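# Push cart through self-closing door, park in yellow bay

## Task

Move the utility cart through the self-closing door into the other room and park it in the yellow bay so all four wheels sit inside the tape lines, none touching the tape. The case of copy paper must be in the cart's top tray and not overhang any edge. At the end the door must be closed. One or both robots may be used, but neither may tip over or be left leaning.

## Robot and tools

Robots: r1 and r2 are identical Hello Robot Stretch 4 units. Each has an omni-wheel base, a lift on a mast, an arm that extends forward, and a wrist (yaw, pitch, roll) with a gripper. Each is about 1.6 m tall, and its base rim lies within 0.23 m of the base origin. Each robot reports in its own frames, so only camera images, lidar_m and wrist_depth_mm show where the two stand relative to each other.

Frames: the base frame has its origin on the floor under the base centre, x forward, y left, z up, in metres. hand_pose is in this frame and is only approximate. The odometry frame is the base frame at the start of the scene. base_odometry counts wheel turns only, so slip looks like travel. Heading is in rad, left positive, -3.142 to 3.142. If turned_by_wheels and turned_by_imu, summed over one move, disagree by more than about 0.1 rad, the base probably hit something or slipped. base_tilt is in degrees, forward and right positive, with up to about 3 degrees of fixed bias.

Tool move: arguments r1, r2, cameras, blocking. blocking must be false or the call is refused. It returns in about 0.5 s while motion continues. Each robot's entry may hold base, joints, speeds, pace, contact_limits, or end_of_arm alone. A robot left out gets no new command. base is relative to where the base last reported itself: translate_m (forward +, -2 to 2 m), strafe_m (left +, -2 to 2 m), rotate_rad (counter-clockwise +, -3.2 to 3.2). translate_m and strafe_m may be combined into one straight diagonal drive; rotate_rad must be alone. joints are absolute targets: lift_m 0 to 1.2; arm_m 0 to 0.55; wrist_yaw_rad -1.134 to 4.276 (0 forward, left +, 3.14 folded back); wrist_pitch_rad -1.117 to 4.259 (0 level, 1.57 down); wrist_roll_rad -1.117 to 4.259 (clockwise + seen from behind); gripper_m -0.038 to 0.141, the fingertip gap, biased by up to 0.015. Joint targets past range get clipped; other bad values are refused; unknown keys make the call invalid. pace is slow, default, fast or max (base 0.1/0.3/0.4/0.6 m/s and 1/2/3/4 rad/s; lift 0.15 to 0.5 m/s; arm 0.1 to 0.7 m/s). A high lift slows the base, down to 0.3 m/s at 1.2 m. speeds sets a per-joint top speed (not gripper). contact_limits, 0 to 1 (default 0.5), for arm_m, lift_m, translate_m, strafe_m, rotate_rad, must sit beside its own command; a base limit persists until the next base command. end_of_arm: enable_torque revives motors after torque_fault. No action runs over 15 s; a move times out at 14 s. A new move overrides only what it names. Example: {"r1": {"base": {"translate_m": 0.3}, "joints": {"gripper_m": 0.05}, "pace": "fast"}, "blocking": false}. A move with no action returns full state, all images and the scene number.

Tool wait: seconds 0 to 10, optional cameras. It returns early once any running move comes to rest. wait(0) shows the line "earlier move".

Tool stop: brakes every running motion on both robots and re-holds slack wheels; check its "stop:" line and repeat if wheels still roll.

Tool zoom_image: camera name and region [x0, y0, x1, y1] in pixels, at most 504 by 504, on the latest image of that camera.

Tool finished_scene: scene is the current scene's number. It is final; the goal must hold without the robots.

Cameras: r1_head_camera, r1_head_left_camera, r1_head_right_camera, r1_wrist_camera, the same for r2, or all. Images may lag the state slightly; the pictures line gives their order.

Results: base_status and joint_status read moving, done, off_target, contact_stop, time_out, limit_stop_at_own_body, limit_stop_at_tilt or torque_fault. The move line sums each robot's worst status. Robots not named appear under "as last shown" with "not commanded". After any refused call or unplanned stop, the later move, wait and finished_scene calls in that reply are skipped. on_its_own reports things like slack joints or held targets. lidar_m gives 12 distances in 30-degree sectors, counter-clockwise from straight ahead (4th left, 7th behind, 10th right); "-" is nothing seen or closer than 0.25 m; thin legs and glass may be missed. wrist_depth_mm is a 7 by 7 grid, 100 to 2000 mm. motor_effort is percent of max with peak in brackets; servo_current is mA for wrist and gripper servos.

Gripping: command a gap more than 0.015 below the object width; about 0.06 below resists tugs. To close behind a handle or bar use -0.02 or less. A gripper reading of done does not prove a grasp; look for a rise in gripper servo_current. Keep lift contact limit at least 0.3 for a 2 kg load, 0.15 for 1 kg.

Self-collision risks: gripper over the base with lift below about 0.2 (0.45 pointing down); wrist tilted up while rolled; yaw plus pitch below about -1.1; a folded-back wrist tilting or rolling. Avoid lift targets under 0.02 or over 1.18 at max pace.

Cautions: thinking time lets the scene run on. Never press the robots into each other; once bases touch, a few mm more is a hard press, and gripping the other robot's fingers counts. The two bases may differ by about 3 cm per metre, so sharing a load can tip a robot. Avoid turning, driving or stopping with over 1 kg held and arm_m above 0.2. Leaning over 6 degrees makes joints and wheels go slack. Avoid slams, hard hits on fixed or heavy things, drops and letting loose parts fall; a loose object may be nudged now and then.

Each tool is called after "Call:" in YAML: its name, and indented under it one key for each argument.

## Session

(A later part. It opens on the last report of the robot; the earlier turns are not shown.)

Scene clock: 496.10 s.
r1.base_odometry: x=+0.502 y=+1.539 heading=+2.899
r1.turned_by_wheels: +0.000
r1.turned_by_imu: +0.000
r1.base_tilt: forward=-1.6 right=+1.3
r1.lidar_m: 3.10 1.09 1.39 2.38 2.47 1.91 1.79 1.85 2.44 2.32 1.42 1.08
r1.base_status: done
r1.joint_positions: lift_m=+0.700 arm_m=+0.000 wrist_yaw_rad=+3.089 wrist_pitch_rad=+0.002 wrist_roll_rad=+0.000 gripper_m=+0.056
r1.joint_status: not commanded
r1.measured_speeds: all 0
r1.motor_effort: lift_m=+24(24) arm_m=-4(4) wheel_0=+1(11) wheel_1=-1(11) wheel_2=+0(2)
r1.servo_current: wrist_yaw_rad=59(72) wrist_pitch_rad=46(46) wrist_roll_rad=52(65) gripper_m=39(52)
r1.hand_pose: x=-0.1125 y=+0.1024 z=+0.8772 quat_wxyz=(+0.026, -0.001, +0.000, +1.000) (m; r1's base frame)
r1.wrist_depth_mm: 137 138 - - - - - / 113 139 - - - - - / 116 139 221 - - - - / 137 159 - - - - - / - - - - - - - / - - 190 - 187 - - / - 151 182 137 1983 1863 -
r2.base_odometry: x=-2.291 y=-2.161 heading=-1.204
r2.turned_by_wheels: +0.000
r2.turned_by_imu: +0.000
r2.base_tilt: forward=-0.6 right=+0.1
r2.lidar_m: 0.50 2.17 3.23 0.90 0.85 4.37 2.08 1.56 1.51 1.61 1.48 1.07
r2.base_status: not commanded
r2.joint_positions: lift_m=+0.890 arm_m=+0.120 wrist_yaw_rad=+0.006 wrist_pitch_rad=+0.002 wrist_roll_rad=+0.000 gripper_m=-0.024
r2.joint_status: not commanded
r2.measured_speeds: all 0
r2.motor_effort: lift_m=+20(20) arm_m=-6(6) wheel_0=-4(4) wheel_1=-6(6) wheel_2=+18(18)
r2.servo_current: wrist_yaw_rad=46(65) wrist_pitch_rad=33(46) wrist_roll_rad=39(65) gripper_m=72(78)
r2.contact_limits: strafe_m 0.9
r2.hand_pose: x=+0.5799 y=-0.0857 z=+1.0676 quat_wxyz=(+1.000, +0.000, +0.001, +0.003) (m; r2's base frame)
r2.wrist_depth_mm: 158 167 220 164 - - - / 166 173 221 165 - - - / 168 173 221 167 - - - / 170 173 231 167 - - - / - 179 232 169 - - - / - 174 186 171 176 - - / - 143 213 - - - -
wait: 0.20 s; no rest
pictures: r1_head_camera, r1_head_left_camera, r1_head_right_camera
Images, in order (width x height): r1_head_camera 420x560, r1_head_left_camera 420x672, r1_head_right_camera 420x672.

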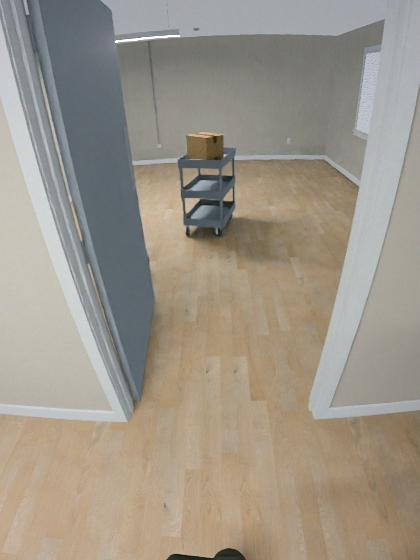

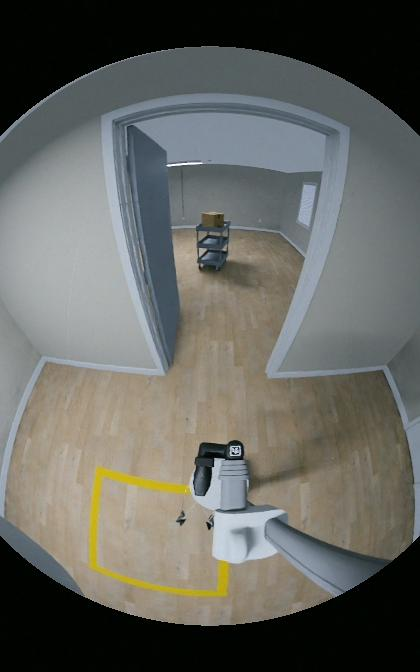

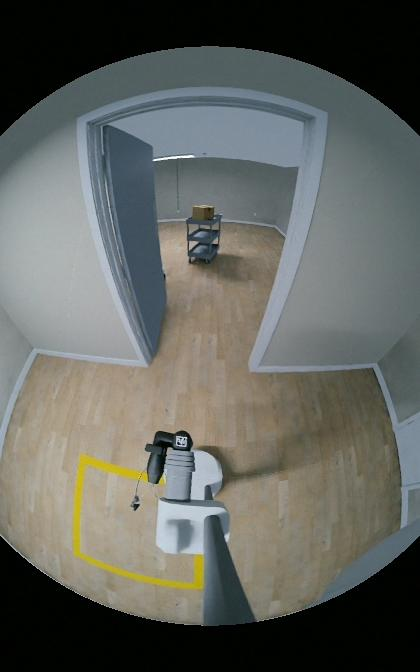

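Call:
move:
  blocking: false
  r1: {"base":{"strafe_m":-0.06,"translate_m":1.5}}

Call:
wait:
  seconds: 7

Call:
wait:
  seconds: 0.2
  cameras: ["r1_head_camera","r1_head_left_camera","r1_head_right_camera","r2_wrist_camera"]

Scene clock: 504.27 s.
move: r1 moving
r1.base_odometry: x=+0.472 y=+1.547 heading=+2.899
r1.turned_by_wheels: +0.000
r1.turned_by_imu: +0.000
r1.base_tilt: forward=-1.6 right=+1.3
r1.lidar_m: 3.10 1.06 1.33 2.38 2.48 1.92 1.83 1.89 2.44 2.30 1.37 1.03
r1.base_status: translate_m moving; strafe_m moving
r1.joint_positions: lift_m=+0.700 arm_m=+0.000 wrist_yaw_rad=+3.089 wrist_pitch_rad=+0.002 wrist_roll_rad=+0.000 gripper_m=+0.056
r1.joint_status: not commanded
r1.measured_speeds: translate_m=+0.122 strafe_m=-0.005 rotate_rad=-0.002 lift_m=+0.000 arm_m=+0.000 wrist_yaw_rad=+0.000 wrist_pitch_rad=+0.000 wrist_roll_rad=+0.000
r1.motor_effort: lift_m=+24(24) arm_m=-4(4) wheel_0=+6(8) wheel_1=+5(6) wheel_2=-8(9)
r1.servo_current: wrist_yaw_rad=46(59) wrist_pitch_rad=39(52) wrist_roll_rad=46(59) gripper_m=39(46)
r1.hand_pose: x=-0.1125 y=+0.1024 z=+0.8772 quat_wxyz=(+0.026, -0.001, +0.000, +1.000) (m; r1's base frame)
r1.wrist_depth_mm: 136 138 - - - - - / 111 139 - - - - - / 115 139 218 - - - - / 137 152 254 - - - - / - - - - - - - / - - 189 - 188 - - / - 151 182 137 - 1921 -
r2: as last shown
r2.lidar_m: 0.49 2.16 3.22 0.91 0.84 4.37 2.10 1.55 1.50 1.58 1.44 1.10
r2.motor_effort: lift_m=+20(20) arm_m=-6(6) wheel_0=-3(4) wheel_1=-6(6) wheel_2=+17(18)
r2.servo_current: wrist_yaw_rad=59(65) wrist_pitch_rad=39(46) wrist_roll_rad=46(52) gripper_m=65(72)
r2.contact_limits: strafe_m 0.9
r2.wrist_depth_mm: 158 167 221 163 - - - / 166 173 221 165 - - - / 168 173 222 166 - - - / 170 174 231 167 - - - / - 179 232 169 - - - / - 174 186 171 176 - - / - 143 214 - - - -
pictures: none

Scene clock: 510.27 s.
earlier move: r1 done
r1.base_odometry: x=-0.940 y=+1.957 heading=+2.900
r1.turned_by_wheels: +0.000
r1.turned_by_imu: +0.000
r1.base_tilt: forward=-1.6 right=+1.2
r1.lidar_m: 1.64 1.11 0.61 0.56 0.58 3.41 3.37 0.54 0.54 1.43 2.34 3.20
r1.base_status: done
r1.joint_positions: lift_m=+0.700 arm_m=+0.000 wrist_yaw_rad=+3.089 wrist_pitch_rad=+0.002 wrist_roll_rad=+0.000 gripper_m=+0.056
r1.joint_status: not commanded
r1.measured_speeds: all 0
r1.motor_effort: lift_m=+24(24) arm_m=-4(4) wheel_0=+2(9) wheel_1=+2(7) wheel_2=+1(11)
r1.servo_current: wrist_yaw_rad=52(72) wrist_pitch_rad=46(52) wrist_roll_rad=52(65) gripper_m=39(52)
r1.hand_pose: x=-0.1125 y=+0.1024 z=+0.8772 quat_wxyz=(+0.026, -0.001, +0.000, +1.000) (m; r1's base frame)
r1.wrist_depth_mm: 136 138 - - - - - / 113 139 - - - - - / 118 139 273 - - - - / 137 162 - - - - - / - - - - - - - / - - 193 - 187 - - / - 1921 1921 153 - - 1921
r2.base_odometry: x=-2.291 y=-2.161 heading=-1.204
r2.turned_by_wheels: +0.000
r2.turned_by_imu: +0.001
r2.base_tilt: forward=-0.6 right=+0.1
r2.lidar_m: 0.49 1.28 3.21 0.91 0.86 4.39 2.07 1.58 1.50 1.60 1.45 1.06
r2.base_status: not commanded
r2.joint_positions: lift_m=+0.890 arm_m=+0.120 wrist_yaw_rad=+0.006 wrist_pitch_rad=+0.002 wrist_roll_rad=+0.000 gripper_m=-0.024
r2.joint_status: not commanded
r2.measured_speeds: all 0
r2.motor_effort: lift_m=+20(20) arm_m=-6(6) wheel_0=-4(4) wheel_1=-6(6) wheel_2=+18(18)
r2.servo_current: wrist_yaw_rad=52(65) wrist_pitch_rad=39(46) wrist_roll_rad=46(59) gripper_m=72(78)
r2.contact_limits: strafe_m 0.9
r2.hand_pose: x=+0.5799 y=-0.0857 z=+1.0676 quat_wxyz=(+1.000, +0.000, +0.001, +0.003) (m; r2's base frame)
r2.wrist_depth_mm: 159 167 221 163 - - - / 166 172 222 165 - - - / 168 173 222 166 - - - / 170 174 232 167 - - - / - 179 232 169 - - - / - 174 186 170 176 - - / - 143 214 - - - -
wait: 6.00 of 7 s (r1 has come to rest)
pictures: none

Scene clock: 510.47 s.
r1.base_odometry: x=-0.940 y=+1.957 heading=+2.900
r1.turned_by_wheels: +0.000
r1.turned_by_imu: +0.000
r1.base_tilt: forward=-1.6 right=+1.3
r1.lidar_m: 1.64 1.09 0.60 0.55 0.58 3.44 3.37 0.58 0.57 1.46 2.35 3.18
r1.base_status: done
r1.joint_positions: lift_m=+0.700 arm_m=+0.000 wrist_yaw_rad=+3.089 wrist_pitch_rad=+0.002 wrist_roll_rad=+0.000 gripper_m=+0.056
r1.joint_status: not commanded
r1.measured_speeds: all 0
r1.motor_effort: lift_m=+24(24) arm_m=-4(4) wheel_0=+2(9) wheel_1=+2(7) wheel_2=+1(11)
r1.servo_current: wrist_yaw_rad=59(72) wrist_pitch_rad=39(52) wrist_roll_rad=33(65) gripper_m=46(52)
r1.hand_pose: x=-0.1125 y=+0.1024 z=+0.8772 quat_wxyz=(+0.026, -0.001, +0.000, +1.000) (m; r1's base frame)
r1.wrist_depth_mm: 136 139 - - - - - / 113 139 - - - - - / 117 139 273 - - - - / 137 161 - - - - - / - - - - - - - / - - 193 - 187 - - / - 1921 1921 153 - - 1808
r2.base_odometry: x=-2.291 y=-2.161 heading=-1.204
r2.turned_by_wheels: +0.000
r2.turned_by_imu: +0.000
r2.base_tilt: forward=-0.7 right=+0.1
r2.lidar_m: 0.50 1.28 3.23 0.90 0.86 4.38 2.08 1.55 1.50 1.61 1.47 1.08
r2.base_status: not commanded
r2.joint_positions: lift_m=+0.890 arm_m=+0.120 wrist_yaw_rad=+0.006 wrist_pitch_rad=+0.002 wrist_roll_rad=+0.000 gripper_m=-0.024
r2.joint_status: not commanded
r2.measured_speeds: all 0
r2.motor_effort: lift_m=+20(20) arm_m=-6(6) wheel_0=-3(4) wheel_1=-6(6) wheel_2=+18(18)
r2.servo_current: wrist_yaw_rad=52(65) wrist_pitch_rad=39(46) wrist_roll_rad=39(59) gripper_m=72(78)
r2.contact_limits: strafe_m 0.9
r2.hand_pose: x=+0.5799 y=-0.0857 z=+1.0676 quat_wxyz=(+1.000, +0.000, +0.001, +0.003) (m; r2's base frame)
r2.wrist_depth_mm: 159 167 220 164 - - - / 166 173 221 165 - - - / 168 173 222 167 - - - / 170 174 231 166 - - - / - 179 232 169 - - - / - 174 186 170 176 - - / - 143 213 - - - -
wait: 0.20 s; no rest
pictures: r1_head_camera, r1_head_left_camera, r1_head_right_camera, r2_wrist_camera
Images, in order (width x height): r1_head_camera 420x560, r1_head_left_camera 420x672, r1_head_right_camera 420x672, r2_wrist_camera 616x392.

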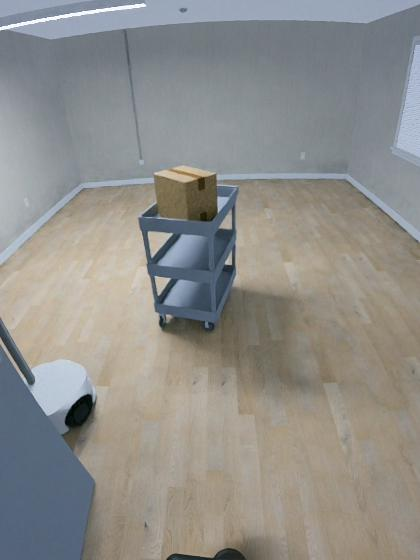

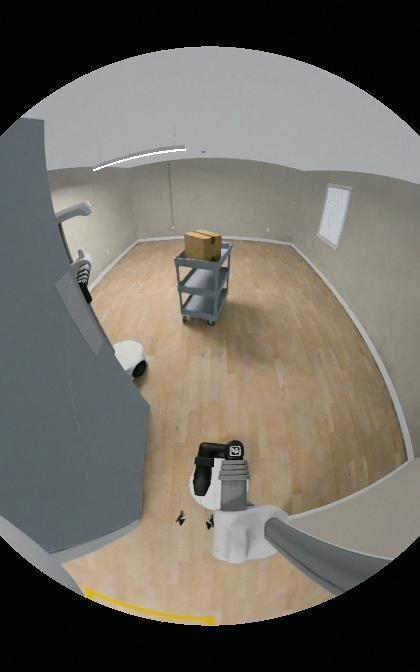

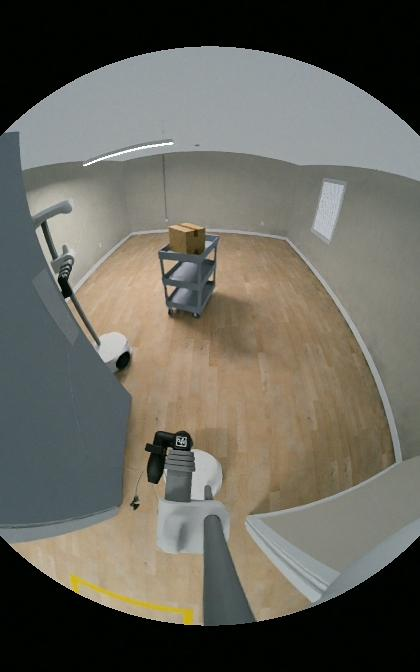

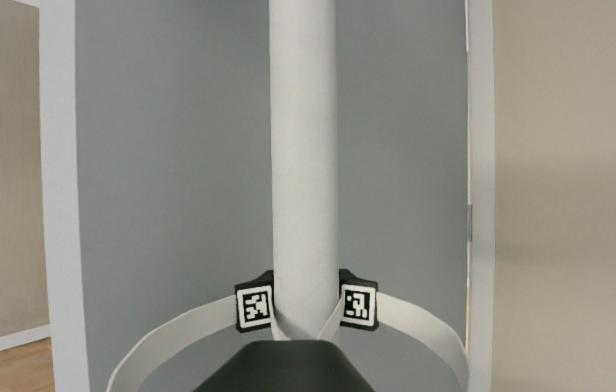

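Call:
zoom_image:
  camera: "r1_head_camera"
  region: [120, 150, 260, 340]

Scaled by 2.653 from the camera's 420x560 image, which has a finer 600x800 frame.

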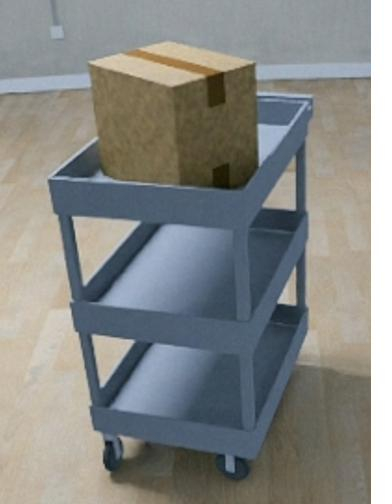

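Call:
move:
  blocking: false
  r1: {"base":{"strafe_m":-0.9,"translate_m":0.3}}

Call:
wait:
  seconds: 5

Call:
move:
  blocking: false
  r1: {"base":{"translate_m":1.7},"joints":{"wrist_yaw_rad":0,"lift_m":0.7}}

Call:
wait:
  seconds: 8

Call:
move:
  blocking: false
  r1: {"base":{"rotate_rad":2.6}}

Call:
wait:
  seconds: 4

Call:
wait:
  seconds: 0.2
  cameras: ["r1_head_camera","r1_head_left_camera","r1_head_right_camera","r1_wrist_camera","r2_wrist_camera"]

Scene clock: 532.67 s.
move: r1 moving
r1.base_odometry: x=-0.943 y=+1.988 heading=+2.899
r1.turned_by_wheels: +0.000
r1.turned_by_imu: -0.001
r1.base_tilt: forward=-1.6 right=+1.2
r1.lidar_m: 1.61 1.18 0.64 0.60 0.61 3.48 3.38 0.54 0.53 1.43 2.32 3.13
r1.base_status: translate_m moving; strafe_m moving
r1.joint_positions: lift_m=+0.700 arm_m=+0.000 wrist_yaw_rad=+3.089 wrist_pitch_rad=+0.002 wrist_roll_rad=+0.000 gripper_m=+0.056
r1.joint_status: not commanded
r1.measured_speeds: translate_m=+0.039 strafe_m=-0.117 rotate_rad=-0.006 lift_m=+0.000 arm_m=+0.000 wrist_yaw_rad=+0.000 wrist_pitch_rad=+0.000 wrist_roll_rad=+0.000
r1.motor_effort: lift_m=+24(24) arm_m=-4(4) wheel_0=+7(10) wheel_1=-9(9) wheel_2=-5(5)
r1.servo_current: wrist_yaw_rad=52(59) wrist_pitch_rad=46(52) wrist_roll_rad=46(72) gripper_m=46(46)
r1.hand_pose: x=-0.1125 y=+0.1024 z=+0.8772 quat_wxyz=(+0.026, -0.001, +0.000, +1.000) (m; r1's base frame)
r1.wrist_depth_mm: 136 139 - - - - - / 114 139 - - - - - / 117 140 272 - - - - / 137 162 - - - - - / - - - - - - - / - - 194 - 187 - - / - 1921 1921 153 - - -
r2: as last shown
r2.base_tilt: forward=-0.6 right=+0.1
r2.lidar_m: 0.51 1.27 3.21 0.91 0.85 4.38 2.09 1.57 1.51 1.61 1.47 1.03
r2.servo_current: wrist_yaw_rad=52(65) wrist_pitch_rad=39(46) wrist_roll_rad=46(59) gripper_m=72(72)
r2.contact_limits: strafe_m 0.9
r2.wrist_depth_mm: 159 167 221 164 - - - / 166 173 221 165 - - - / 168 173 223 167 - - - / 169 173 231 166 - - - / - 180 231 169 - - - / - 174 186 170 176 - - / - 143 214 - - - -
pictures: none

Scene clock: 536.80 s.
earlier move: r1 done
r1.base_odometry: x=-1.016 y=+2.902 heading=+2.900
r1.turned_by_wheels: +0.000
r1.turned_by_imu: -0.005
r1.base_tilt: forward=-1.6 right=+1.3
r1.lidar_m: 5.08 1.67 1.74 1.45 1.49 0.65 0.62 0.64 0.93 1.35 1.41 1.91
r1.base_status: done
r1.joint_positions: lift_m=+0.700 arm_m=+0.000 wrist_yaw_rad=+3.089 wrist_pitch_rad=+0.002 wrist_roll_rad=+0.000 gripper_m=+0.056
r1.joint_status: not commanded
r1.measured_speeds: all 0
r1.motor_effort: lift_m=+24(24) arm_m=-4(4) wheel_0=+1(12) wheel_1=-1(9) wheel_2=-2(5)
r1.servo_current: wrist_yaw_rad=52(78) wrist_pitch_rad=39(52) wrist_roll_rad=33(72) gripper_m=52(52)
r1.hand_pose: x=-0.1125 y=+0.1024 z=+0.8772 quat_wxyz=(+0.026, -0.001, +0.000, +1.000) (m; r1's base frame)
r1.wrist_depth_mm: 136 138 - - - - - / 113 139 - - - - - / 117 139 226 - - - - / 137 161 - - - - - / - - - - - - - / - - 190 - 187 - - / - 140 - 137 - 1921 -
r2.base_odometry: x=-2.291 y=-2.161 heading=-1.204
r2.turned_by_wheels: +0.000
r2.turned_by_imu: +0.001
r2.base_tilt: forward=-0.6 right=+0.1
r2.lidar_m: 0.50 1.79 3.20 0.91 0.86 4.38 2.06 1.55 1.52 1.60 1.46 1.08
r2.base_status: not commanded
r2.joint_positions: lift_m=+0.890 arm_m=+0.120 wrist_yaw_rad=+0.006 wrist_pitch_rad=+0.002 wrist_roll_rad=+0.000 gripper_m=-0.024
r2.joint_status: not commanded
r2.measured_speeds: all 0
r2.motor_effort: lift_m=+20(20) arm_m=-6(6) wheel_0=-4(4) wheel_1=-6(6) wheel_2=+18(18)
r2.servo_current: wrist_yaw_rad=46(65) wrist_pitch_rad=39(52) wrist_roll_rad=46(59) gripper_m=65(78)
r2.contact_limits: strafe_m 0.9
r2.hand_pose: x=+0.5799 y=-0.0857 z=+1.0676 quat_wxyz=(+1.000, +0.000, +0.001, +0.003) (m; r2's base frame)
r2.wrist_depth_mm: 159 167 220 164 - - - / 160 173 222 165 - - - / 167 173 222 166 - - - / 169 174 231 166 - - - / 1336 180 232 169 - - - / 1464 174 186 170 176 - - / 172 143 215 - - - -
wait: 4.13 of 5 s (r1 has come to rest)
pictures: none

Scene clock: 537.30 s.
move: r1 moving
r1.base_odometry: x=-1.046 y=+2.910 heading=+2.900
r1.turned_by_wheels: +0.000
r1.turned_by_imu: +0.000
r1.base_tilt: forward=-1.6 right=+1.3
r1.lidar_m: 5.07 1.60 1.74 1.46 1.49 0.71 0.67 0.70 0.98 1.35 1.41 1.93
r1.base_status: translate_m moving
r1.joint_positions: lift_m=+0.700 arm_m=+0.000 wrist_yaw_rad=+2.503 wrist_pitch_rad=+0.002 wrist_roll_rad=+0.000 gripper_m=+0.056
r1.joint_status: lift_m moving; wrist_yaw_rad moving
r1.measured_speeds: translate_m=+0.121 strafe_m=-0.002 rotate_rad=+0.001 lift_m=+0.000 arm_m=+0.000 wrist_yaw_rad=-1.818 wrist_pitch_rad=+0.000 wrist_roll_rad=+0.000
r1.motor_effort: lift_m=+24(26) arm_m=-4(4) wheel_0=+8(8) wheel_1=+5(8) wheel_2=-7(9)
r1.servo_current: wrist_yaw_rad=117(130) wrist_pitch_rad=39(46) wrist_roll_rad=39(59) gripper_m=39(39)
r1.hand_pose: x=-0.0085 y=+0.2421 z=+0.8772 quat_wxyz=(+0.314, -0.001, +0.000, +0.949) (m; r1's base frame)
r1.wrist_depth_mm: - - - - - - - / - - - - - - - / - - - - - - - / - - - - - - - / - - - - - - - / - - 191 - 187 - - / - 141 182 153 - - -
r2: as last shown
r2.turned_by_imu: +0.000
r2.lidar_m: 0.48 1.71 3.24 0.91 0.83 4.38 2.09 1.57 1.49 1.60 1.45 1.05
r2.motor_effort: lift_m=+20(20) arm_m=-6(6) wheel_0=-3(4) wheel_1=-6(6) wheel_2=+17(18)
r2.servo_current: wrist_yaw_rad=39(59) wrist_pitch_rad=39(46) wrist_roll_rad=39(52) gripper_m=72(72)
r2.contact_limits: strafe_m 0.9
r2.wrist_depth_mm: 158 167 221 164 - - - / 160 173 221 165 - - - / 168 173 223 167 - - - / 169 174 232 167 - - - / 166 179 232 169 - - - / 1464 174 186 170 176 - - / 1464 143 214 - - - -
pictures: none

Scene clock: 543.97 s.
earlier move: r1 done
r1.base_odometry: x=-2.666 y=+3.309 heading=+2.900
r1.turned_by_wheels: +0.000
r1.turned_by_imu: +0.000
r1.base_tilt: forward=-1.6 right=+1.3
r1.lidar_m: 3.45 3.57 0.82 0.82 0.97 2.17 2.34 1.95 1.37 1.33 1.34 1.85
r1.base_status: done
r1.joint_positions: lift_m=+0.700 arm_m=+0.000 wrist_yaw_rad=+0.003 wrist_pitch_rad=+0.002 wrist_roll_rad=+0.000 gripper_m=+0.056
r1.joint_status: all done
r1.measured_speeds: all 0
r1.motor_effort: lift_m=+24(26) arm_m=-4(4) wheel_0=+3(9) wheel_1=+1(8) wheel_2=+0(10)
r1.servo_current: wrist_yaw_rad=65(130) wrist_pitch_rad=46(52) wrist_roll_rad=52(65) gripper_m=39(46)
r1.hand_pose: x=+0.4596 y=-0.0866 z=+0.8772 quat_wxyz=(+1.000, +0.000, +0.001, +0.001) (m; r1's base frame)
r1.wrist_depth_mm: - - - - - - 1708 / - - - - - - 1756 / - - - - - - 1756 / - - - - - - 1756 / - - - - - - - / - - 193 - 187 - - / - 1863 1921 153 - 1983 -
r2.base_odometry: x=-2.291 y=-2.161 heading=-1.204
r2.turned_by_wheels: +0.000
r2.turned_by_imu: +0.001
r2.base_tilt: forward=-0.6 right=+0.1
r2.lidar_m: 0.51 2.15 3.24 0.91 0.86 4.37 2.11 1.54 1.51 1.62 1.47 1.07
r2.base_status: not commanded
r2.joint_positions: lift_m=+0.890 arm_m=+0.120 wrist_yaw_rad=+0.006 wrist_pitch_rad=+0.002 wrist_roll_rad=+0.000 gripper_m=-0.024
r2.joint_status: not commanded
r2.measured_speeds: all 0
r2.motor_effort: lift_m=+20(20) arm_m=-5(6) wheel_0=-4(4) wheel_1=-6(6) wheel_2=+18(18)
r2.servo_current: wrist_yaw_rad=52(65) wrist_pitch_rad=33(52) wrist_roll_rad=46(65) gripper_m=78(78)
r2.contact_limits: strafe_m 0.9
r2.hand_pose: x=+0.5799 y=-0.0857 z=+1.0676 quat_wxyz=(+1.000, +0.000, +0.001, +0.003) (m; r2's base frame)
r2.wrist_depth_mm: 159 167 221 164 - - - / 166 173 221 165 - - - / 169 174 223 167 - - - / 170 173 232 167 - - - / - 180 231 169 - - - / - 174 186 170 176 - - / - 143 214 - - - -
wait: 6.67 of 8 s (r1 has come to rest)
pictures: none

Scene clock: 544.47 s.
move: r1 moving
r1.base_odometry: x=-2.666 y=+3.309 heading=-3.132
r1.turned_by_wheels: +0.252
r1.turned_by_imu: +0.252
r1.base_tilt: forward=-1.6 right=+1.3
r1.lidar_m: 3.42 3.95 0.82 0.86 1.88 2.35 2.30 1.59 1.34 1.33 1.53 2.59
r1.base_status: rotate_rad moving
r1.joint_positions: lift_m=+0.700 arm_m=+0.000 wrist_yaw_rad=+0.002 wrist_pitch_rad=+0.002 wrist_roll_rad=+0.000 gripper_m=+0.056
r1.joint_status: not commanded
r1.measured_speeds: translate_m=-0.001 strafe_m=+0.001 rotate_rad=+0.973 lift_m=+0.000 arm_m=+0.000 wrist_yaw_rad=+0.000 wrist_pitch_rad=+0.000 wrist_roll_rad=+0.000
r1.motor_effort: lift_m=+24(24) arm_m=-4(4) wheel_0=-9(9) wheel_1=-9(9) wheel_2=-7(8)
r1.servo_current: wrist_yaw_rad=46(65) wrist_pitch_rad=39(46) wrist_roll_rad=59(59) gripper_m=39(46)
r1.hand_pose: x=+0.4595 y=-0.0867 z=+0.8772 quat_wxyz=(+1.000, +0.000, +0.001, +0.001) (m; r1's base frame)
r1.wrist_depth_mm: - - - - - - - / - - - - - - - / - - - - - - - / - - - - - - - / - - - - - - - / - - 195 - 187 - - / - 1921 1921 153 - 1921 -
r2: as last shown
r2.turned_by_imu: +0.000
r2.lidar_m: 0.49 2.14 3.22 0.90 0.85 4.38 2.08 1.55 1.49 1.61 1.48 1.06
r2.motor_effort: lift_m=+20(20) arm_m=-6(6) wheel_0=-4(4) wheel_1=-6(6) wheel_2=+18(18)
r2.servo_current: wrist_yaw_rad=52(59) wrist_pitch_rad=39(46) wrist_roll_rad=46(59) gripper_m=65(78)
r2.contact_limits: strafe_m 0.9
r2.wrist_depth_mm: 158 167 221 164 - - - / 167 172 221 165 - - - / 168 173 222 167 - - - / 170 174 232 166 - - - / - 179 233 169 - - - / - 174 186 171 176 - - / - 143 214 - - - -
pictures: none

Scene clock: 546.57 s.
earlier move: r1 done
r1.base_odometry: x=-2.666 y=+3.309 heading=-0.784
r1.turned_by_wheels: +2.348
r1.turned_by_imu: +2.361
r1.base_tilt: forward=-1.6 right=+1.3
r1.lidar_m: 2.08 2.32 1.99 1.40 1.33 1.39 1.79 3.47 3.57 0.82 0.80 0.94
r1.base_status: done
r1.joint_positions: lift_m=+0.700 arm_m=+0.000 wrist_yaw_rad=+0.002 wrist_pitch_rad=+0.002 wrist_roll_rad=+0.000 gripper_m=+0.056
r1.joint_status: not commanded
r1.measured_speeds: all 0
r1.motor_effort: lift_m=+24(24) arm_m=-4(4) wheel_0=-3(11) wheel_1=-1(9) wheel_2=+1(9)
r1.servo_current: wrist_yaw_rad=39(65) wrist_pitch_rad=39(46) wrist_roll_rad=59(59) gripper_m=39(46)
r1.hand_pose: x=+0.4595 y=-0.0867 z=+0.8772 quat_wxyz=(+1.000, +0.000, +0.001, +0.001) (m; r1's base frame)
r1.wrist_depth_mm: - - - - - - - / - - - - - - - / - - - - 1808 - 1576 / - - - - - - - / - - - - - - - / - - 194 - 187 - - / - 1863 1983 154 1756 1756 1618
r2.base_odometry: x=-2.291 y=-2.161 heading=-1.204
r2.turned_by_wheels: +0.000
r2.turned_by_imu: +0.000
r2.base_tilt: forward=-0.6 right=+0.1
r2.lidar_m: 0.50 2.13 3.22 0.89 0.85 4.37 2.09 1.55 1.51 1.62 1.46 1.06
r2.base_status: not commanded
r2.joint_positions: lift_m=+0.890 arm_m=+0.120 wrist_yaw_rad=+0.006 wrist_pitch_rad=+0.002 wrist_roll_rad=+0.000 gripper_m=-0.024
r2.joint_status: not commanded
r2.measured_speeds: all 0
r2.motor_effort: lift_m=+20(20) arm_m=-6(6) wheel_0=-4(4) wheel_1=-6(6) wheel_2=+18(18)
r2.servo_current: wrist_yaw_rad=52(65) wrist_pitch_rad=46(46) wrist_roll_rad=52(59) gripper_m=72(78)
r2.contact_limits: strafe_m 0.9
r2.hand_pose: x=+0.5799 y=-0.0857 z=+1.0676 quat_wxyz=(+1.000, +0.000, +0.001, +0.003) (m; r2's base frame)
r2.wrist_depth_mm: 158 167 220 164 - - - / 166 173 221 166 - - - / 169 173 222 166 - - - / 170 174 232 167 - - - / - 180 232 169 - - - / - 174 187 171 177 - - / - 143 214 - - - -
wait: 2.10 of 4 s (r1 has come to rest)
pictures: none

Scene clock: 546.77 s.
r1.base_odometry: x=-2.666 y=+3.309 heading=-0.784
r1.turned_by_wheels: +0.000
r1.turned_by_imu: +0.000
r1.base_tilt: forward=-1.6 right=+1.3
r1.lidar_m: 2.08 2.33 2.01 1.39 1.30 1.38 1.79 3.47 3.56 0.81 0.82 0.94
r1.base_status: done
r1.joint_positions: lift_m=+0.700 arm_m=+0.000 wrist_yaw_rad=+0.002 wrist_pitch_rad=+0.002 wrist_roll_rad=+0.000 gripper_m=+0.056
r1.joint_status: not commanded
r1.measured_speeds: all 0
r1.motor_effort: lift_m=+24(24) arm_m=-4(4) wheel_0=-3(11) wheel_1=-1(9) wheel_2=+1(9)
r1.servo_current: wrist_yaw_rad=39(65) wrist_pitch_rad=39(46) wrist_roll_rad=33(59) gripper_m=39(46)
r1.hand_pose: x=+0.4595 y=-0.0867 z=+0.8772 quat_wxyz=(+1.000, +0.000, +0.001, +0.001) (m; r1's base frame)
r1.wrist_depth_mm: - - - - - - - / - - - - - - - / - - - - 1808 - 1499 / - - - - - - - / - - - - - - - / - - 193 - 187 - - / - 1756 1863 153 1756 1808 1576
r2.base_odometry: x=-2.291 y=-2.161 heading=-1.204
r2.turned_by_wheels: +0.000
r2.turned_by_imu: +0.000
r2.base_tilt: forward=-0.6 right=+0.1
r2.lidar_m: 0.49 2.14 3.22 0.93 0.85 4.36 2.10 1.56 1.52 1.62 1.47 1.08
r2.base_status: not commanded
r2.joint_positions: lift_m=+0.890 arm_m=+0.120 wrist_yaw_rad=+0.006 wrist_pitch_rad=+0.002 wrist_roll_rad=+0.000 gripper_m=-0.024
r2.joint_status: not commanded
r2.measured_speeds: all 0
r2.motor_effort: lift_m=+20(20) arm_m=-6(6) wheel_0=-3(4) wheel_1=-6(6) wheel_2=+18(18)
r2.servo_current: wrist_yaw_rad=46(65) wrist_pitch_rad=39(46) wrist_roll_rad=46(59) gripper_m=72(78)
r2.contact_limits: strafe_m 0.9
r2.hand_pose: x=+0.5799 y=-0.0857 z=+1.0676 quat_wxyz=(+1.000, +0.000, +0.001, +0.003) (m; r2's base frame)
r2.wrist_depth_mm: 158 167 220 164 - - - / 166 173 221 165 - - - / 167 173 222 167 - - - / 170 174 232 166 - - - / - 179 232 169 - - - / - 174 186 170 176 - - / - 143 214 - - - -
wait: 0.20 s; no rest
pictures: r1_head_camera, r1_head_left_camera, r1_head_right_camera, r1_wrist_camera, r2_wrist_camera
Images, in order (width x height): r1_head_camera 420x560, r1_head_left_camera 420x672, r1_head_right_camera 420x672, r1_wrist_camera 616x392, r2_wrist_camera 616x392.

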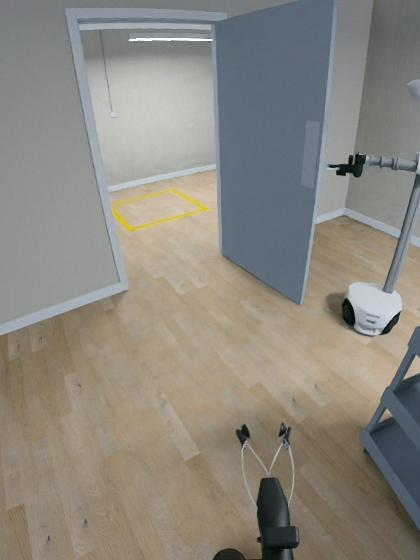

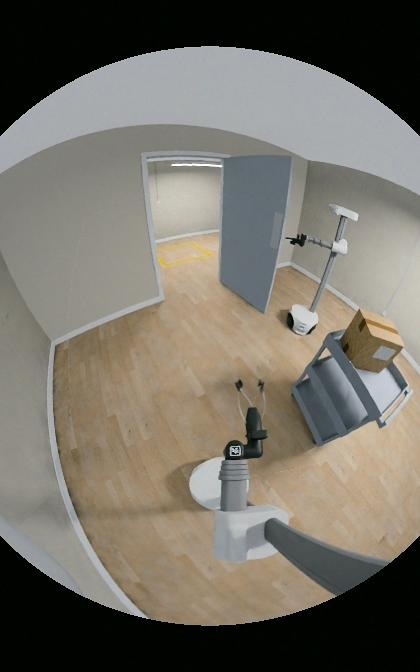

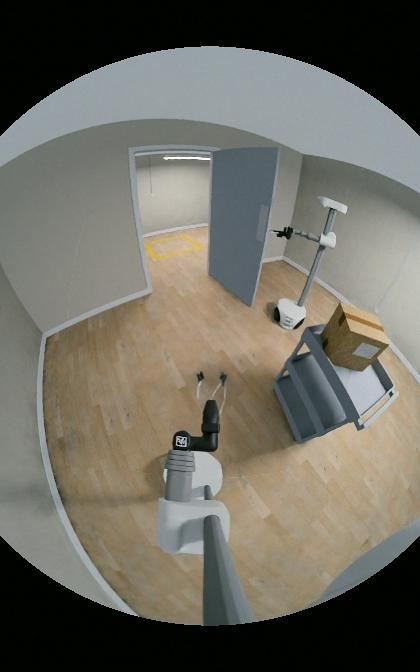

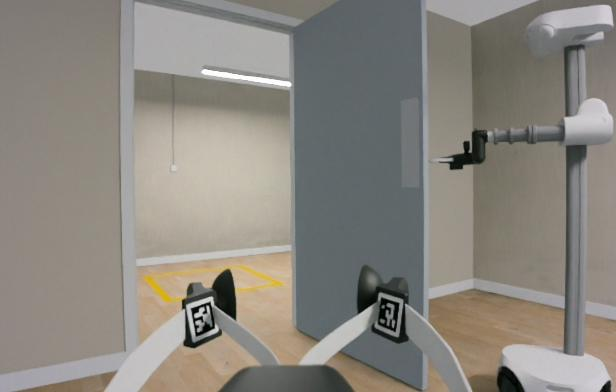

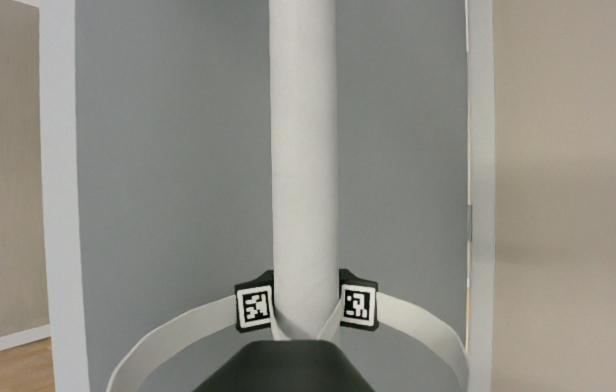

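Call:
move:
  blocking: false
  r1: {"base":{"rotate_rad":0.54}}

Call:
wait:
  seconds: 2

Call:
move:
  blocking: false
  r1: {"base":{"translate_m":-1.0}}

Call:
wait:
  seconds: 5

Call:
move:
  blocking: false
  r1: {"base":{"strafe_m":-0.8}}

Call:
wait:
  seconds: 5

Call:
wait:
  seconds: 0.2
  cameras: ["r1_head_camera","r1_head_left_camera","r1_wrist_camera","r2_wrist_camera"]

Scene clock: 559.63 s.
move: r1 moving
r1.base_odometry: x=-2.666 y=+3.309 heading=-0.531
r1.turned_by_wheels: +0.252
r1.turned_by_imu: +0.253
r1.base_tilt: forward=-1.6 right=+1.3
r1.lidar_m: 2.34 2.32 1.62 1.35 1.32 1.51 2.46 3.47 3.90 0.81 0.85 1.86
r1.base_status: rotate_rad moving
r1.joint_positions: lift_m=+0.700 arm_m=+0.000 wrist_yaw_rad=+0.002 wrist_pitch_rad=+0.002 wrist_roll_rad=+0.000 gripper_m=+0.056
r1.joint_status: not commanded
r1.measured_speeds: translate_m=-0.001 strafe_m=-0.001 rotate_rad=+0.973 lift_m=+0.000 arm_m=+0.000 wrist_yaw_rad=+0.000 wrist_pitch_rad=+0.000 wrist_roll_rad=+0.000
r1.motor_effort: lift_m=+24(24) arm_m=-4(4) wheel_0=-7(9) wheel_1=-7(7) wheel_2=-7(8)
r1.servo_current: wrist_yaw_rad=52(59) wrist_pitch_rad=46(46) wrist_roll_rad=52(52) gripper_m=46(52)
r1.hand_pose: x=+0.4595 y=-0.0868 z=+0.8772 quat_wxyz=(+1.000, +0.000, +0.001, +0.001) (m; r1's base frame)
r1.wrist_depth_mm: - - - - - - - / - - - - - - - / - - - - - 1661 - / - - - - - - - / - - - - - - - / - - 192 - 187 - - / - 163 1863 153 - - -
r2: as last shown
r2.lidar_m: 0.48 2.17 1.79 0.90 0.85 4.38 2.08 1.55 1.50 1.62 1.49 1.08
r2.motor_effort: lift_m=+20(20) arm_m=-5(6) wheel_0=-4(4) wheel_1=-6(6) wheel_2=+18(18)
r2.servo_current: wrist_yaw_rad=46(59) wrist_pitch_rad=39(46) wrist_roll_rad=59(59) gripper_m=72(78)
r2.contact_limits: strafe_m 0.9
r2.wrist_depth_mm: 159 167 221 164 - - - / 166 172 221 165 - - - / 168 173 223 167 - - - / 170 174 232 167 - - - / - 179 232 169 - - - / - 174 186 170 177 - - / - 143 215 - - - -
pictures: none

Scene clock: 560.47 s.
earlier move: r1 done
r1.base_odometry: x=-2.666 y=+3.309 heading=-0.244
r1.turned_by_wheels: +0.287
r1.turned_by_imu: +0.289
r1.base_tilt: forward=-1.6 right=+1.3
r1.lidar_m: 2.32 2.00 1.42 1.33 1.39 1.80 3.54 3.59 0.82 0.81 0.92 2.10
r1.base_status: done
r1.joint_positions: lift_m=+0.700 arm_m=+0.000 wrist_yaw_rad=+0.002 wrist_pitch_rad=+0.002 wrist_roll_rad=+0.000 gripper_m=+0.056
r1.joint_status: not commanded
r1.measured_speeds: all 0
r1.motor_effort: lift_m=+24(24) arm_m=-4(4) wheel_0=-3(9) wheel_1=+0(7) wheel_2=-1(8)
r1.servo_current: wrist_yaw_rad=33(59) wrist_pitch_rad=39(46) wrist_roll_rad=52(59) gripper_m=46(52)
r1.hand_pose: x=+0.4595 y=-0.0868 z=+0.8772 quat_wxyz=(+1.000, +0.000, +0.001, +0.001) (m; r1's base frame)
r1.wrist_depth_mm: - - - - - - - / - - - - - - - / - - - - - - - / - - - - - - - / - - - - - - - / - - 194 - 187 - - / - 1921 1921 153 - 1863 -
r2.base_odometry: x=-2.291 y=-2.161 heading=-1.204
r2.turned_by_wheels: +0.000
r2.turned_by_imu: +0.000
r2.base_tilt: forward=-0.6 right=+0.1
r2.lidar_m: 0.48 2.18 1.78 0.88 0.86 4.38 2.09 1.58 1.48 1.61 1.46 1.08
r2.base_status: not commanded
r2.joint_positions: lift_m=+0.890 arm_m=+0.120 wrist_yaw_rad=+0.006 wrist_pitch_rad=+0.002 wrist_roll_rad=+0.000 gripper_m=-0.024
r2.joint_status: not commanded
r2.measured_speeds: all 0
r2.motor_effort: lift_m=+20(20) arm_m=-6(6) wheel_0=-4(4) wheel_1=-6(6) wheel_2=+18(18)
r2.servo_current: wrist_yaw_rad=65(65) wrist_pitch_rad=46(46) wrist_roll_rad=46(59) gripper_m=65(78)
r2.contact_limits: strafe_m 0.9
r2.hand_pose: x=+0.5799 y=-0.0857 z=+1.0676 quat_wxyz=(+1.000, +0.000, +0.001, +0.003) (m; r2's base frame)
r2.wrist_depth_mm: 158 167 220 164 - - - / 166 173 221 165 - - - / 168 173 222 166 - - - / 170 173 231 167 - - - / - 179 232 170 - - - / - 174 186 171 176 - - / - 143 213 - - - -
wait: 0.83 of 2 s (r1 has come to rest)
pictures: none

Scene clock: 560.97 s.
move: r1 moving
r1.base_odometry: x=-2.697 y=+3.317 heading=-0.244
r1.turned_by_wheels: +0.000
r1.turned_by_imu: +0.000
r1.base_tilt: forward=-1.6 right=+1.2
r1.lidar_m: 2.36 1.97 1.42 1.32 1.37 1.80 3.48 3.57 0.84 0.80 0.95 2.11
r1.base_status: translate_m moving
r1.joint_positions: lift_m=+0.700 arm_m=+0.000 wrist_yaw_rad=+0.002 wrist_pitch_rad=+0.002 wrist_roll_rad=+0.000 gripper_m=+0.056
r1.joint_status: not commanded
r1.measured_speeds: translate_m=-0.122 strafe_m=+0.000 rotate_rad=+0.001 lift_m=+0.000 arm_m=+0.000 wrist_yaw_rad=+0.000 wrist_pitch_rad=+0.000 wrist_roll_rad=+0.000
r1.motor_effort: lift_m=+24(24) arm_m=-4(4) wheel_0=-10(10) wheel_1=-4(7) wheel_2=+9(9)
r1.servo_current: wrist_yaw_rad=52(59) wrist_pitch_rad=39(46) wrist_roll_rad=59(59) gripper_m=46(46)
r1.hand_pose: x=+0.4595 y=-0.0868 z=+0.8772 quat_wxyz=(+1.000, +0.000, +0.001, +0.001) (m; r1's base frame)
r1.wrist_depth_mm: - - - - - - - / - - - - - - - / - - - - - - - / - - - - - - - / - - - - - - - / - - 194 - 187 - - / - 1921 1863 153 - 1863 1921
r2: as last shown
r2.lidar_m: 0.49 2.15 1.81 0.92 0.85 4.37 2.08 1.55 1.51 1.60 1.47 1.06
r2.servo_current: wrist_yaw_rad=46(59) wrist_pitch_rad=46(46) wrist_roll_rad=39(59) gripper_m=72(78)
r2.contact_limits: strafe_m 0.9
r2.wrist_depth_mm: 158 167 221 164 - - - / 165 173 221 165 - - - / 168 173 222 166 - - - / 170 174 231 167 - - - / - 180 232 169 - - - / - 173 186 171 176 - - / - 143 214 - - - -
pictures: none

Scene clock: 565.30 s.
earlier move: r1 done
r1.base_odometry: x=-3.636 y=+3.551 heading=-0.244
r1.turned_by_wheels: +0.000
r1.turned_by_imu: +0.000
r1.base_tilt: forward=-1.6 right=+1.3
r1.lidar_m: 3.31 1.91 1.36 1.28 1.31 1.81 2.44 2.56 3.39 3.43 1.04 1.18
r1.base_status: done
r1.joint_positions: lift_m=+0.700 arm_m=+0.000 wrist_yaw_rad=+0.002 wrist_pitch_rad=+0.002 wrist_roll_rad=+0.000 gripper_m=+0.056
r1.joint_status: not commanded
r1.measured_speeds: all 0
r1.motor_effort: lift_m=+24(24) arm_m=-4(4) wheel_0=-2(10) wheel_1=+0(9) wheel_2=+0(11)
r1.servo_current: wrist_yaw_rad=46(72) wrist_pitch_rad=39(52) wrist_roll_rad=46(65) gripper_m=46(52)
r1.hand_pose: x=+0.4595 y=-0.0868 z=+0.8772 quat_wxyz=(+1.000, +0.000, +0.001, +0.001) (m; r1's base frame)
r1.wrist_depth_mm: - - - - - - - / - - - - - - - / - - - - - - - / - - - - - - - / - - - - - - - / - - 194 - 187 - - / - 1921 1921 153 - 1863 -
r2.base_odometry: x=-2.291 y=-2.161 heading=-1.204
r2.turned_by_wheels: +0.000
r2.turned_by_imu: +0.001
r2.base_tilt: forward=-0.6 right=+0.1
r2.lidar_m: 0.48 2.17 3.22 0.90 0.85 4.38 2.12 1.55 1.52 1.59 1.48 1.06
r2.base_status: not commanded
r2.joint_positions: lift_m=+0.890 arm_m=+0.120 wrist_yaw_rad=+0.006 wrist_pitch_rad=+0.002 wrist_roll_rad=+0.000 gripper_m=-0.024
r2.joint_status: not commanded
r2.measured_speeds: all 0
r2.motor_effort: lift_m=+20(20) arm_m=-5(6) wheel_0=-4(4) wheel_1=-6(7) wheel_2=+18(18)
r2.servo_current: wrist_yaw_rad=46(65) wrist_pitch_rad=46(46) wrist_roll_rad=39(65) gripper_m=72(78)
r2.contact_limits: strafe_m 0.9
r2.hand_pose: x=+0.5799 y=-0.0857 z=+1.0676 quat_wxyz=(+1.000, +0.000, +0.001, +0.003) (m; r2's base frame)
r2.wrist_depth_mm: 158 167 220 164 - - - / 166 173 221 165 - - - / 168 173 222 167 - - - / 170 174 231 167 - - - / - 180 231 169 - - - / - 174 186 171 176 - - / - 143 214 - - - -
wait: 4.33 of 5 s (r1 has come to rest)
pictures: none

Scene clock: 565.80 s.
move: r1 moving
r1.base_odometry: x=-3.645 y=+3.516 heading=-0.244
r1.turned_by_wheels: +0.000
r1.turned_by_imu: +0.000
r1.base_tilt: forward=-1.6 right=+1.3
r1.lidar_m: 3.33 1.99 1.40 1.30 1.34 1.84 2.45 2.57 3.39 3.40 1.05 1.11
r1.base_status: strafe_m moving
r1.joint_positions: lift_m=+0.700 arm_m=+0.000 wrist_yaw_rad=+0.002 wrist_pitch_rad=+0.002 wrist_roll_rad=+0.000 gripper_m=+0.056
r1.joint_status: not commanded
r1.measured_speeds: translate_m=+0.000 strafe_m=-0.141 rotate_rad=-0.001 lift_m=+0.000 arm_m=+0.000 wrist_yaw_rad=+0.000 wrist_pitch_rad=+0.000 wrist_roll_rad=+0.000
r1.motor_effort: lift_m=+24(24) arm_m=-4(4) wheel_0=+9(11) wheel_1=-10(10) wheel_2=-2(2)
r1.servo_current: wrist_yaw_rad=46(59) wrist_pitch_rad=39(52) wrist_roll_rad=46(59) gripper_m=39(46)
r1.hand_pose: x=+0.4595 y=-0.0868 z=+0.8772 quat_wxyz=(+1.000, +0.000, +0.001, +0.001) (m; r1's base frame)
r1.wrist_depth_mm: - - - - - - - / - - - - - - - / - - - - - - - / - - - - - - - / - - - - - - - / - - 193 - 187 - - / - 1921 1863 153 - 1921 -
r2: as last shown
r2.turned_by_imu: +0.000
r2.lidar_m: 0.49 2.14 3.23 0.92 0.85 4.39 2.08 1.56 1.50 1.61 1.49 1.05
r2.motor_effort: lift_m=+20(20) arm_m=-6(6) wheel_0=-3(4) wheel_1=-6(6) wheel_2=+18(18)
r2.servo_current: wrist_yaw_rad=52(59) wrist_pitch_rad=46(46) wrist_roll_rad=46(59) gripper_m=65(78)
r2.contact_limits: strafe_m 0.9
r2.wrist_depth_mm: 159 167 220 164 - - - / 166 173 222 165 - - - / 168 173 222 167 - - - / 170 174 231 167 - - - / - 179 232 169 - - - / - 173 186 171 177 - - / - 143 214 - - - -
pictures: none

Scene clock: 569.30 s.
earlier move: r1 done
r1.base_odometry: x=-3.830 y=+2.775 heading=-0.244
r1.turned_by_wheels: +0.000
r1.turned_by_imu: -0.004
r1.base_tilt: forward=-1.6 right=+1.3
r1.lidar_m: 0.67 3.10 2.19 2.06 2.11 2.57 2.39 2.54 2.79 2.64 2.72 0.67
r1.base_status: done
r1.joint_positions: lift_m=+0.700 arm_m=+0.000 wrist_yaw_rad=+0.002 wrist_pitch_rad=+0.002 wrist_roll_rad=+0.000 gripper_m=+0.056
r1.joint_status: not commanded
r1.measured_speeds: all 0
r1.motor_effort: lift_m=+24(24) arm_m=-4(4) wheel_0=+1(12) wheel_1=+1(11) wheel_2=+1(2)
r1.servo_current: wrist_yaw_rad=39(72) wrist_pitch_rad=33(52) wrist_roll_rad=59(72) gripper_m=46(46)
r1.hand_pose: x=+0.4595 y=-0.0868 z=+0.8772 quat_wxyz=(+1.000, +0.000, +0.001, +0.001) (m; r1's base frame)
r1.wrist_depth_mm: - - - - - - - / - - - - - - - / - - - - 759 759 - / - - - - 750 768 - / - - - - 759 723 - / - - 193 508 187 462 442 / - 1921 1983 137 - 991 1618
r2.base_odometry: x=-2.291 y=-2.161 heading=-1.204
r2.turned_by_wheels: +0.000
r2.turned_by_imu: +0.000
r2.base_tilt: forward=-0.6 right=+0.1
r2.lidar_m: 0.51 2.16 3.23 0.92 0.87 4.36 2.10 1.57 1.51 1.62 1.47 1.06
r2.base_status: not commanded
r2.joint_positions: lift_m=+0.890 arm_m=+0.120 wrist_yaw_rad=+0.006 wrist_pitch_rad=+0.002 wrist_roll_rad=+0.000 gripper_m=-0.024
r2.joint_status: not commanded
r2.measured_speeds: all 0
r2.motor_effort: lift_m=+20(20) arm_m=-6(6) wheel_0=-4(4) wheel_1=-6(6) wheel_2=+18(18)
r2.servo_current: wrist_yaw_rad=39(65) wrist_pitch_rad=39(46) wrist_roll_rad=46(59) gripper_m=65(78)
r2.contact_limits: strafe_m 0.9
r2.hand_pose: x=+0.5799 y=-0.0857 z=+1.0676 quat_wxyz=(+1.000, +0.000, +0.001, +0.003) (m; r2's base frame)
r2.wrist_depth_mm: 159 167 221 164 - - - / 166 173 223 165 - - - / 168 173 222 167 - - - / 170 174 232 166 - - - / - 179 232 169 - - - / - 174 186 170 176 - - / - 143 213 - - - -
wait: 3.50 of 5 s (r1 has come to rest)
pictures: none

Scene clock: 569.50 s.
r1.base_odometry: x=-3.830 y=+2.775 heading=-0.244
r1.turned_by_wheels: +0.000
r1.turned_by_imu: +0.000
r1.base_tilt: forward=-1.6 right=+1.3
r1.lidar_m: 0.65 3.13 2.20 2.06 2.13 2.57 2.42 2.50 2.79 2.65 2.69 0.67
r1.base_status: done
r1.joint_positions: lift_m=+0.700 arm_m=+0.000 wrist_yaw_rad=+0.002 wrist_pitch_rad=+0.002 wrist_roll_rad=+0.000 gripper_m=+0.056
r1.joint_status: not commanded
r1.measured_speeds: all 0
r1.motor_effort: lift_m=+24(24) arm_m=-4(4) wheel_0=+1(12) wheel_1=+1(11) wheel_2=+1(2)
r1.servo_current: wrist_yaw_rad=39(72) wrist_pitch_rad=46(52) wrist_roll_rad=59(72) gripper_m=46(46)
r1.hand_pose: x=+0.4595 y=-0.0868 z=+0.8772 quat_wxyz=(+1.000, +0.000, +0.001, +0.001) (m; r1's base frame)
r1.wrist_depth_mm: - - - - - - - / - - - - - - - / - - - - 750 750 - / - - - - 768 759 - / - - - - 750 723 - / - - 194 517 188 459 445 / - 1863 1921 137 - 991 1661
r2.base_odometry: x=-2.291 y=-2.161 heading=-1.204
r2.turned_by_wheels: +0.000
r2.turned_by_imu: +0.000
r2.base_tilt: forward=-0.6 right=+0.1
r2.lidar_m: 0.48 2.17 3.24 0.90 0.86 4.37 2.08 1.54 1.51 1.60 1.47 1.06
r2.base_status: not commanded
r2.joint_positions: lift_m=+0.890 arm_m=+0.120 wrist_yaw_rad=+0.006 wrist_pitch_rad=+0.002 wrist_roll_rad=+0.000 gripper_m=-0.024
r2.joint_status: not commanded
r2.measured_speeds: all 0
r2.motor_effort: lift_m=+20(20) arm_m=-5(6) wheel_0=-4(4) wheel_1=-6(6) wheel_2=+18(18)
r2.servo_current: wrist_yaw_rad=39(65) wrist_pitch_rad=39(46) wrist_roll_rad=52(59) gripper_m=78(78)
r2.contact_limits: strafe_m 0.9
r2.hand_pose: x=+0.5799 y=-0.0857 z=+1.0676 quat_wxyz=(+1.000, +0.000, +0.001, +0.003) (m; r2's base frame)
r2.wrist_depth_mm: 159 167 221 164 - - - / 166 173 221 165 - - - / 167 173 223 167 - - - / 170 173 231 167 - - - / - 180 232 169 - - - / - 174 187 170 176 - - / - 143 214 - - - -
wait: 0.20 s; no rest
pictures: r1_head_camera, r1_head_left_camera, r1_wrist_camera, r2_wrist_camera
Images, in order (width x height): r1_head_camera 420x560, r1_head_left_camera 420x672, r1_wrist_camera 616x392, r2_wrist_camera 616x392.

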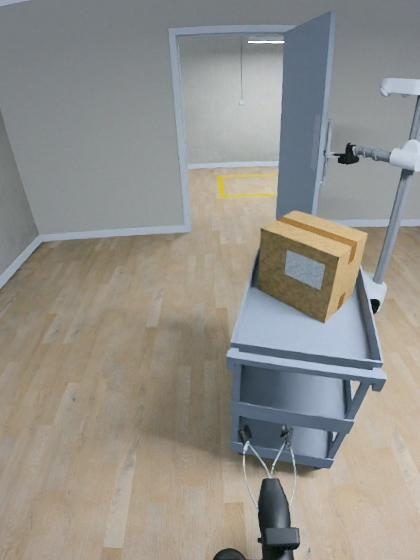

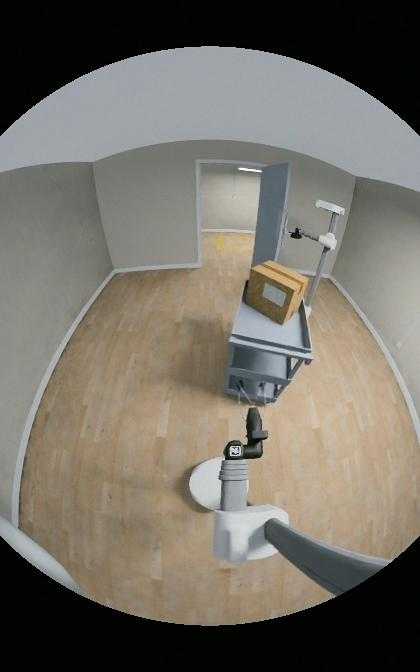

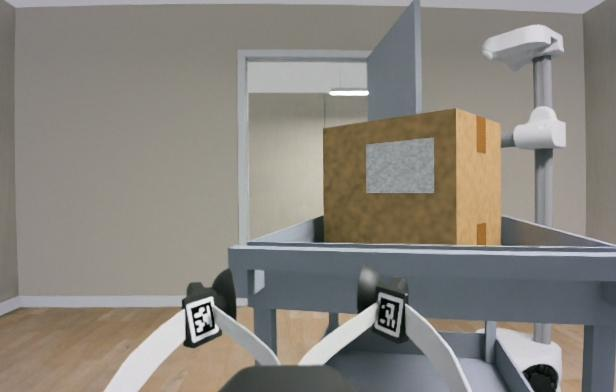

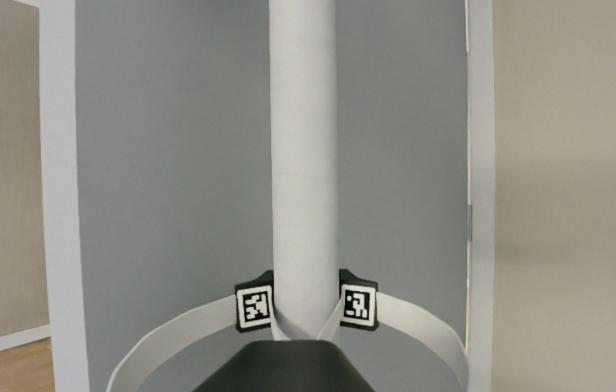

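Call:
move:
  blocking: false
  cameras: ["r1_head_camera","r1_wrist_camera","r2_wrist_camera"]

Scene clock: 617.13 s.
r1.base_odometry: x=-3.830 y=+2.775 heading=-0.244
r1.turned_by_wheels: +0.000
r1.turned_by_imu: +0.000
r1.base_tilt: forward=-1.5 right=+1.3
r1.lidar_m: 0.66 3.13 2.20 2.07 2.12 2.55 2.43 2.53 2.80 2.65 2.71 0.68
r1.base_status: done
r1.joint_positions: lift_m=+0.700 arm_m=+0.000 wrist_yaw_rad=+0.002 wrist_pitch_rad=+0.002 wrist_roll_rad=+0.000 gripper_m=+0.056
r1.joint_status: not commanded
r1.measured_speeds: all 0
r1.motor_effort: lift_m=+24(24) arm_m=-4(4) wheel_0=+2(12) wheel_1=+1(11) wheel_2=+0(2)
r1.servo_current: wrist_yaw_rad=59(72) wrist_pitch_rad=39(52) wrist_roll_rad=59(72) gripper_m=39(46)
r1.hand_pose: x=+0.4595 y=-0.0868 z=+0.8772 quat_wxyz=(+1.000, +0.000, +0.001, +0.001) (m; r1's base frame)
r1.wrist_depth_mm: - - - - - - - / - - - - - - - / - - - - 750 759 - / - - - - 750 759 - / - - - - 759 715 - / - - 194 517 187 462 439 / - 1921 1863 137 - 991 1618
r2.base_odometry: x=-2.291 y=-2.161 heading=-1.204
r2.turned_by_wheels: +0.000
r2.turned_by_imu: +0.000
r2.base_tilt: forward=-0.6 right=+0.1
r2.lidar_m: 0.50 2.15 3.23 0.92 0.85 4.37 2.08 1.57 1.51 1.63 1.46 1.08
r2.base_status: not commanded
r2.joint_positions: lift_m=+0.890 arm_m=+0.120 wrist_yaw_rad=+0.006 wrist_pitch_rad=+0.002 wrist_roll_rad=+0.000 gripper_m=-0.024
r2.joint_status: not commanded
r2.measured_speeds: all 0
r2.motor_effort: lift_m=+20(20) arm_m=-6(6) wheel_0=-4(4) wheel_1=-6(6) wheel_2=+18(18)
r2.servo_current: wrist_yaw_rad=59(65) wrist_pitch_rad=46(46) wrist_roll_rad=52(59) gripper_m=65(78)
r2.contact_limits: strafe_m 0.9
r2.hand_pose: x=+0.5799 y=-0.0857 z=+1.0676 quat_wxyz=(+1.000, +0.000, +0.001, +0.003) (m; r2's base frame)
r2.wrist_depth_mm: 158 167 220 164 - - - / 166 172 221 165 - - - / 168 173 222 166 - - - / 170 174 231 166 - - - / - 179 231 169 - - - / - 174 186 171 176 - - / - 143 214 - - - -
pictures: r1_head_camera, r1_wrist_camera, r2_wrist_camera
Images, in order (width x height): r1_head_camera 420x560, r1_wrist_camera 616x392, r2_wrist_camera 616x392.

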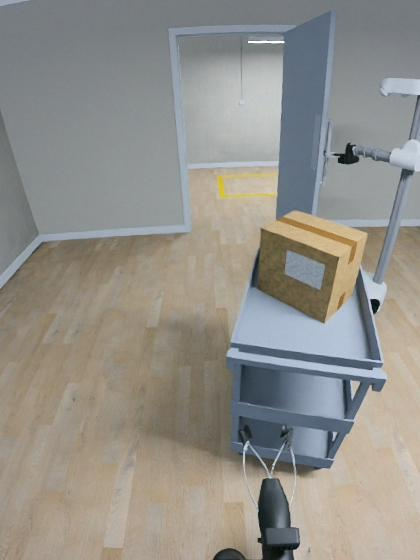

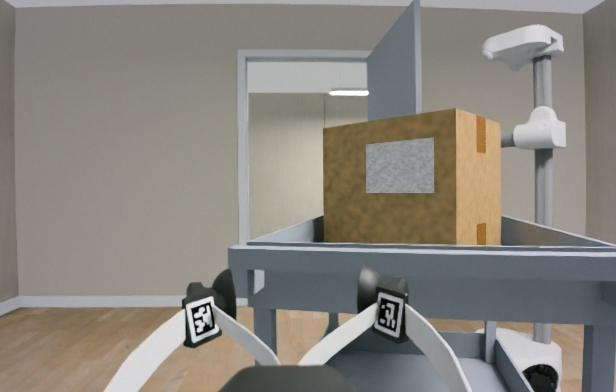

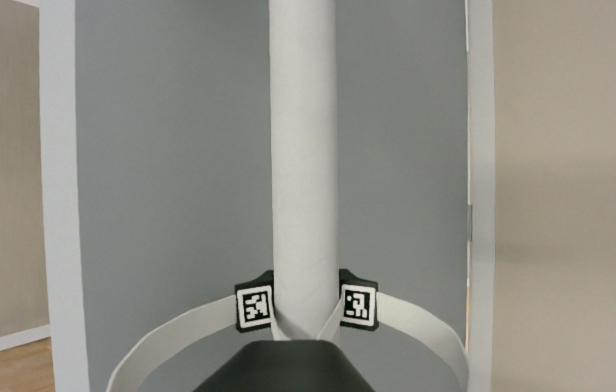

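Call:
zoom_image:
  camera: "r1_head_camera"
  region: [200, 200, 420, 500]

Call:
zoom_image:
  camera: "r1_wrist_camera"
  region: [220, 60, 616, 392]

Scaled by 1.680 from the camera's 420x560 image, which has a finer 600x800 frame.

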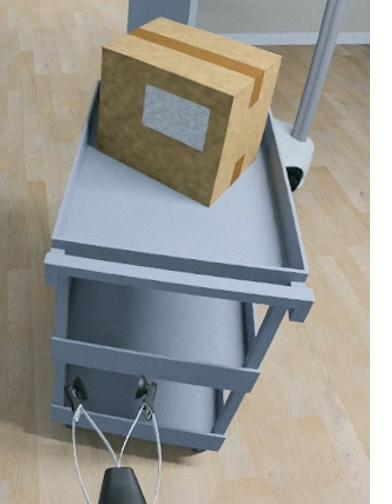

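Scaled by 1.273.

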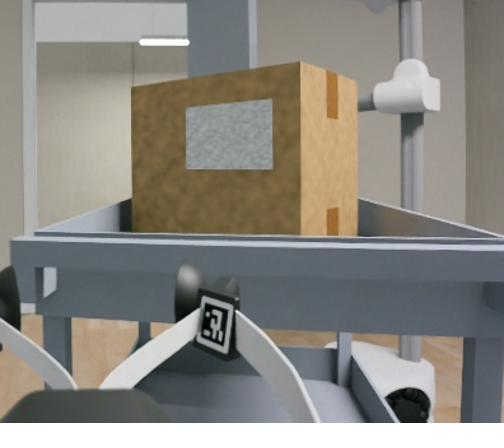

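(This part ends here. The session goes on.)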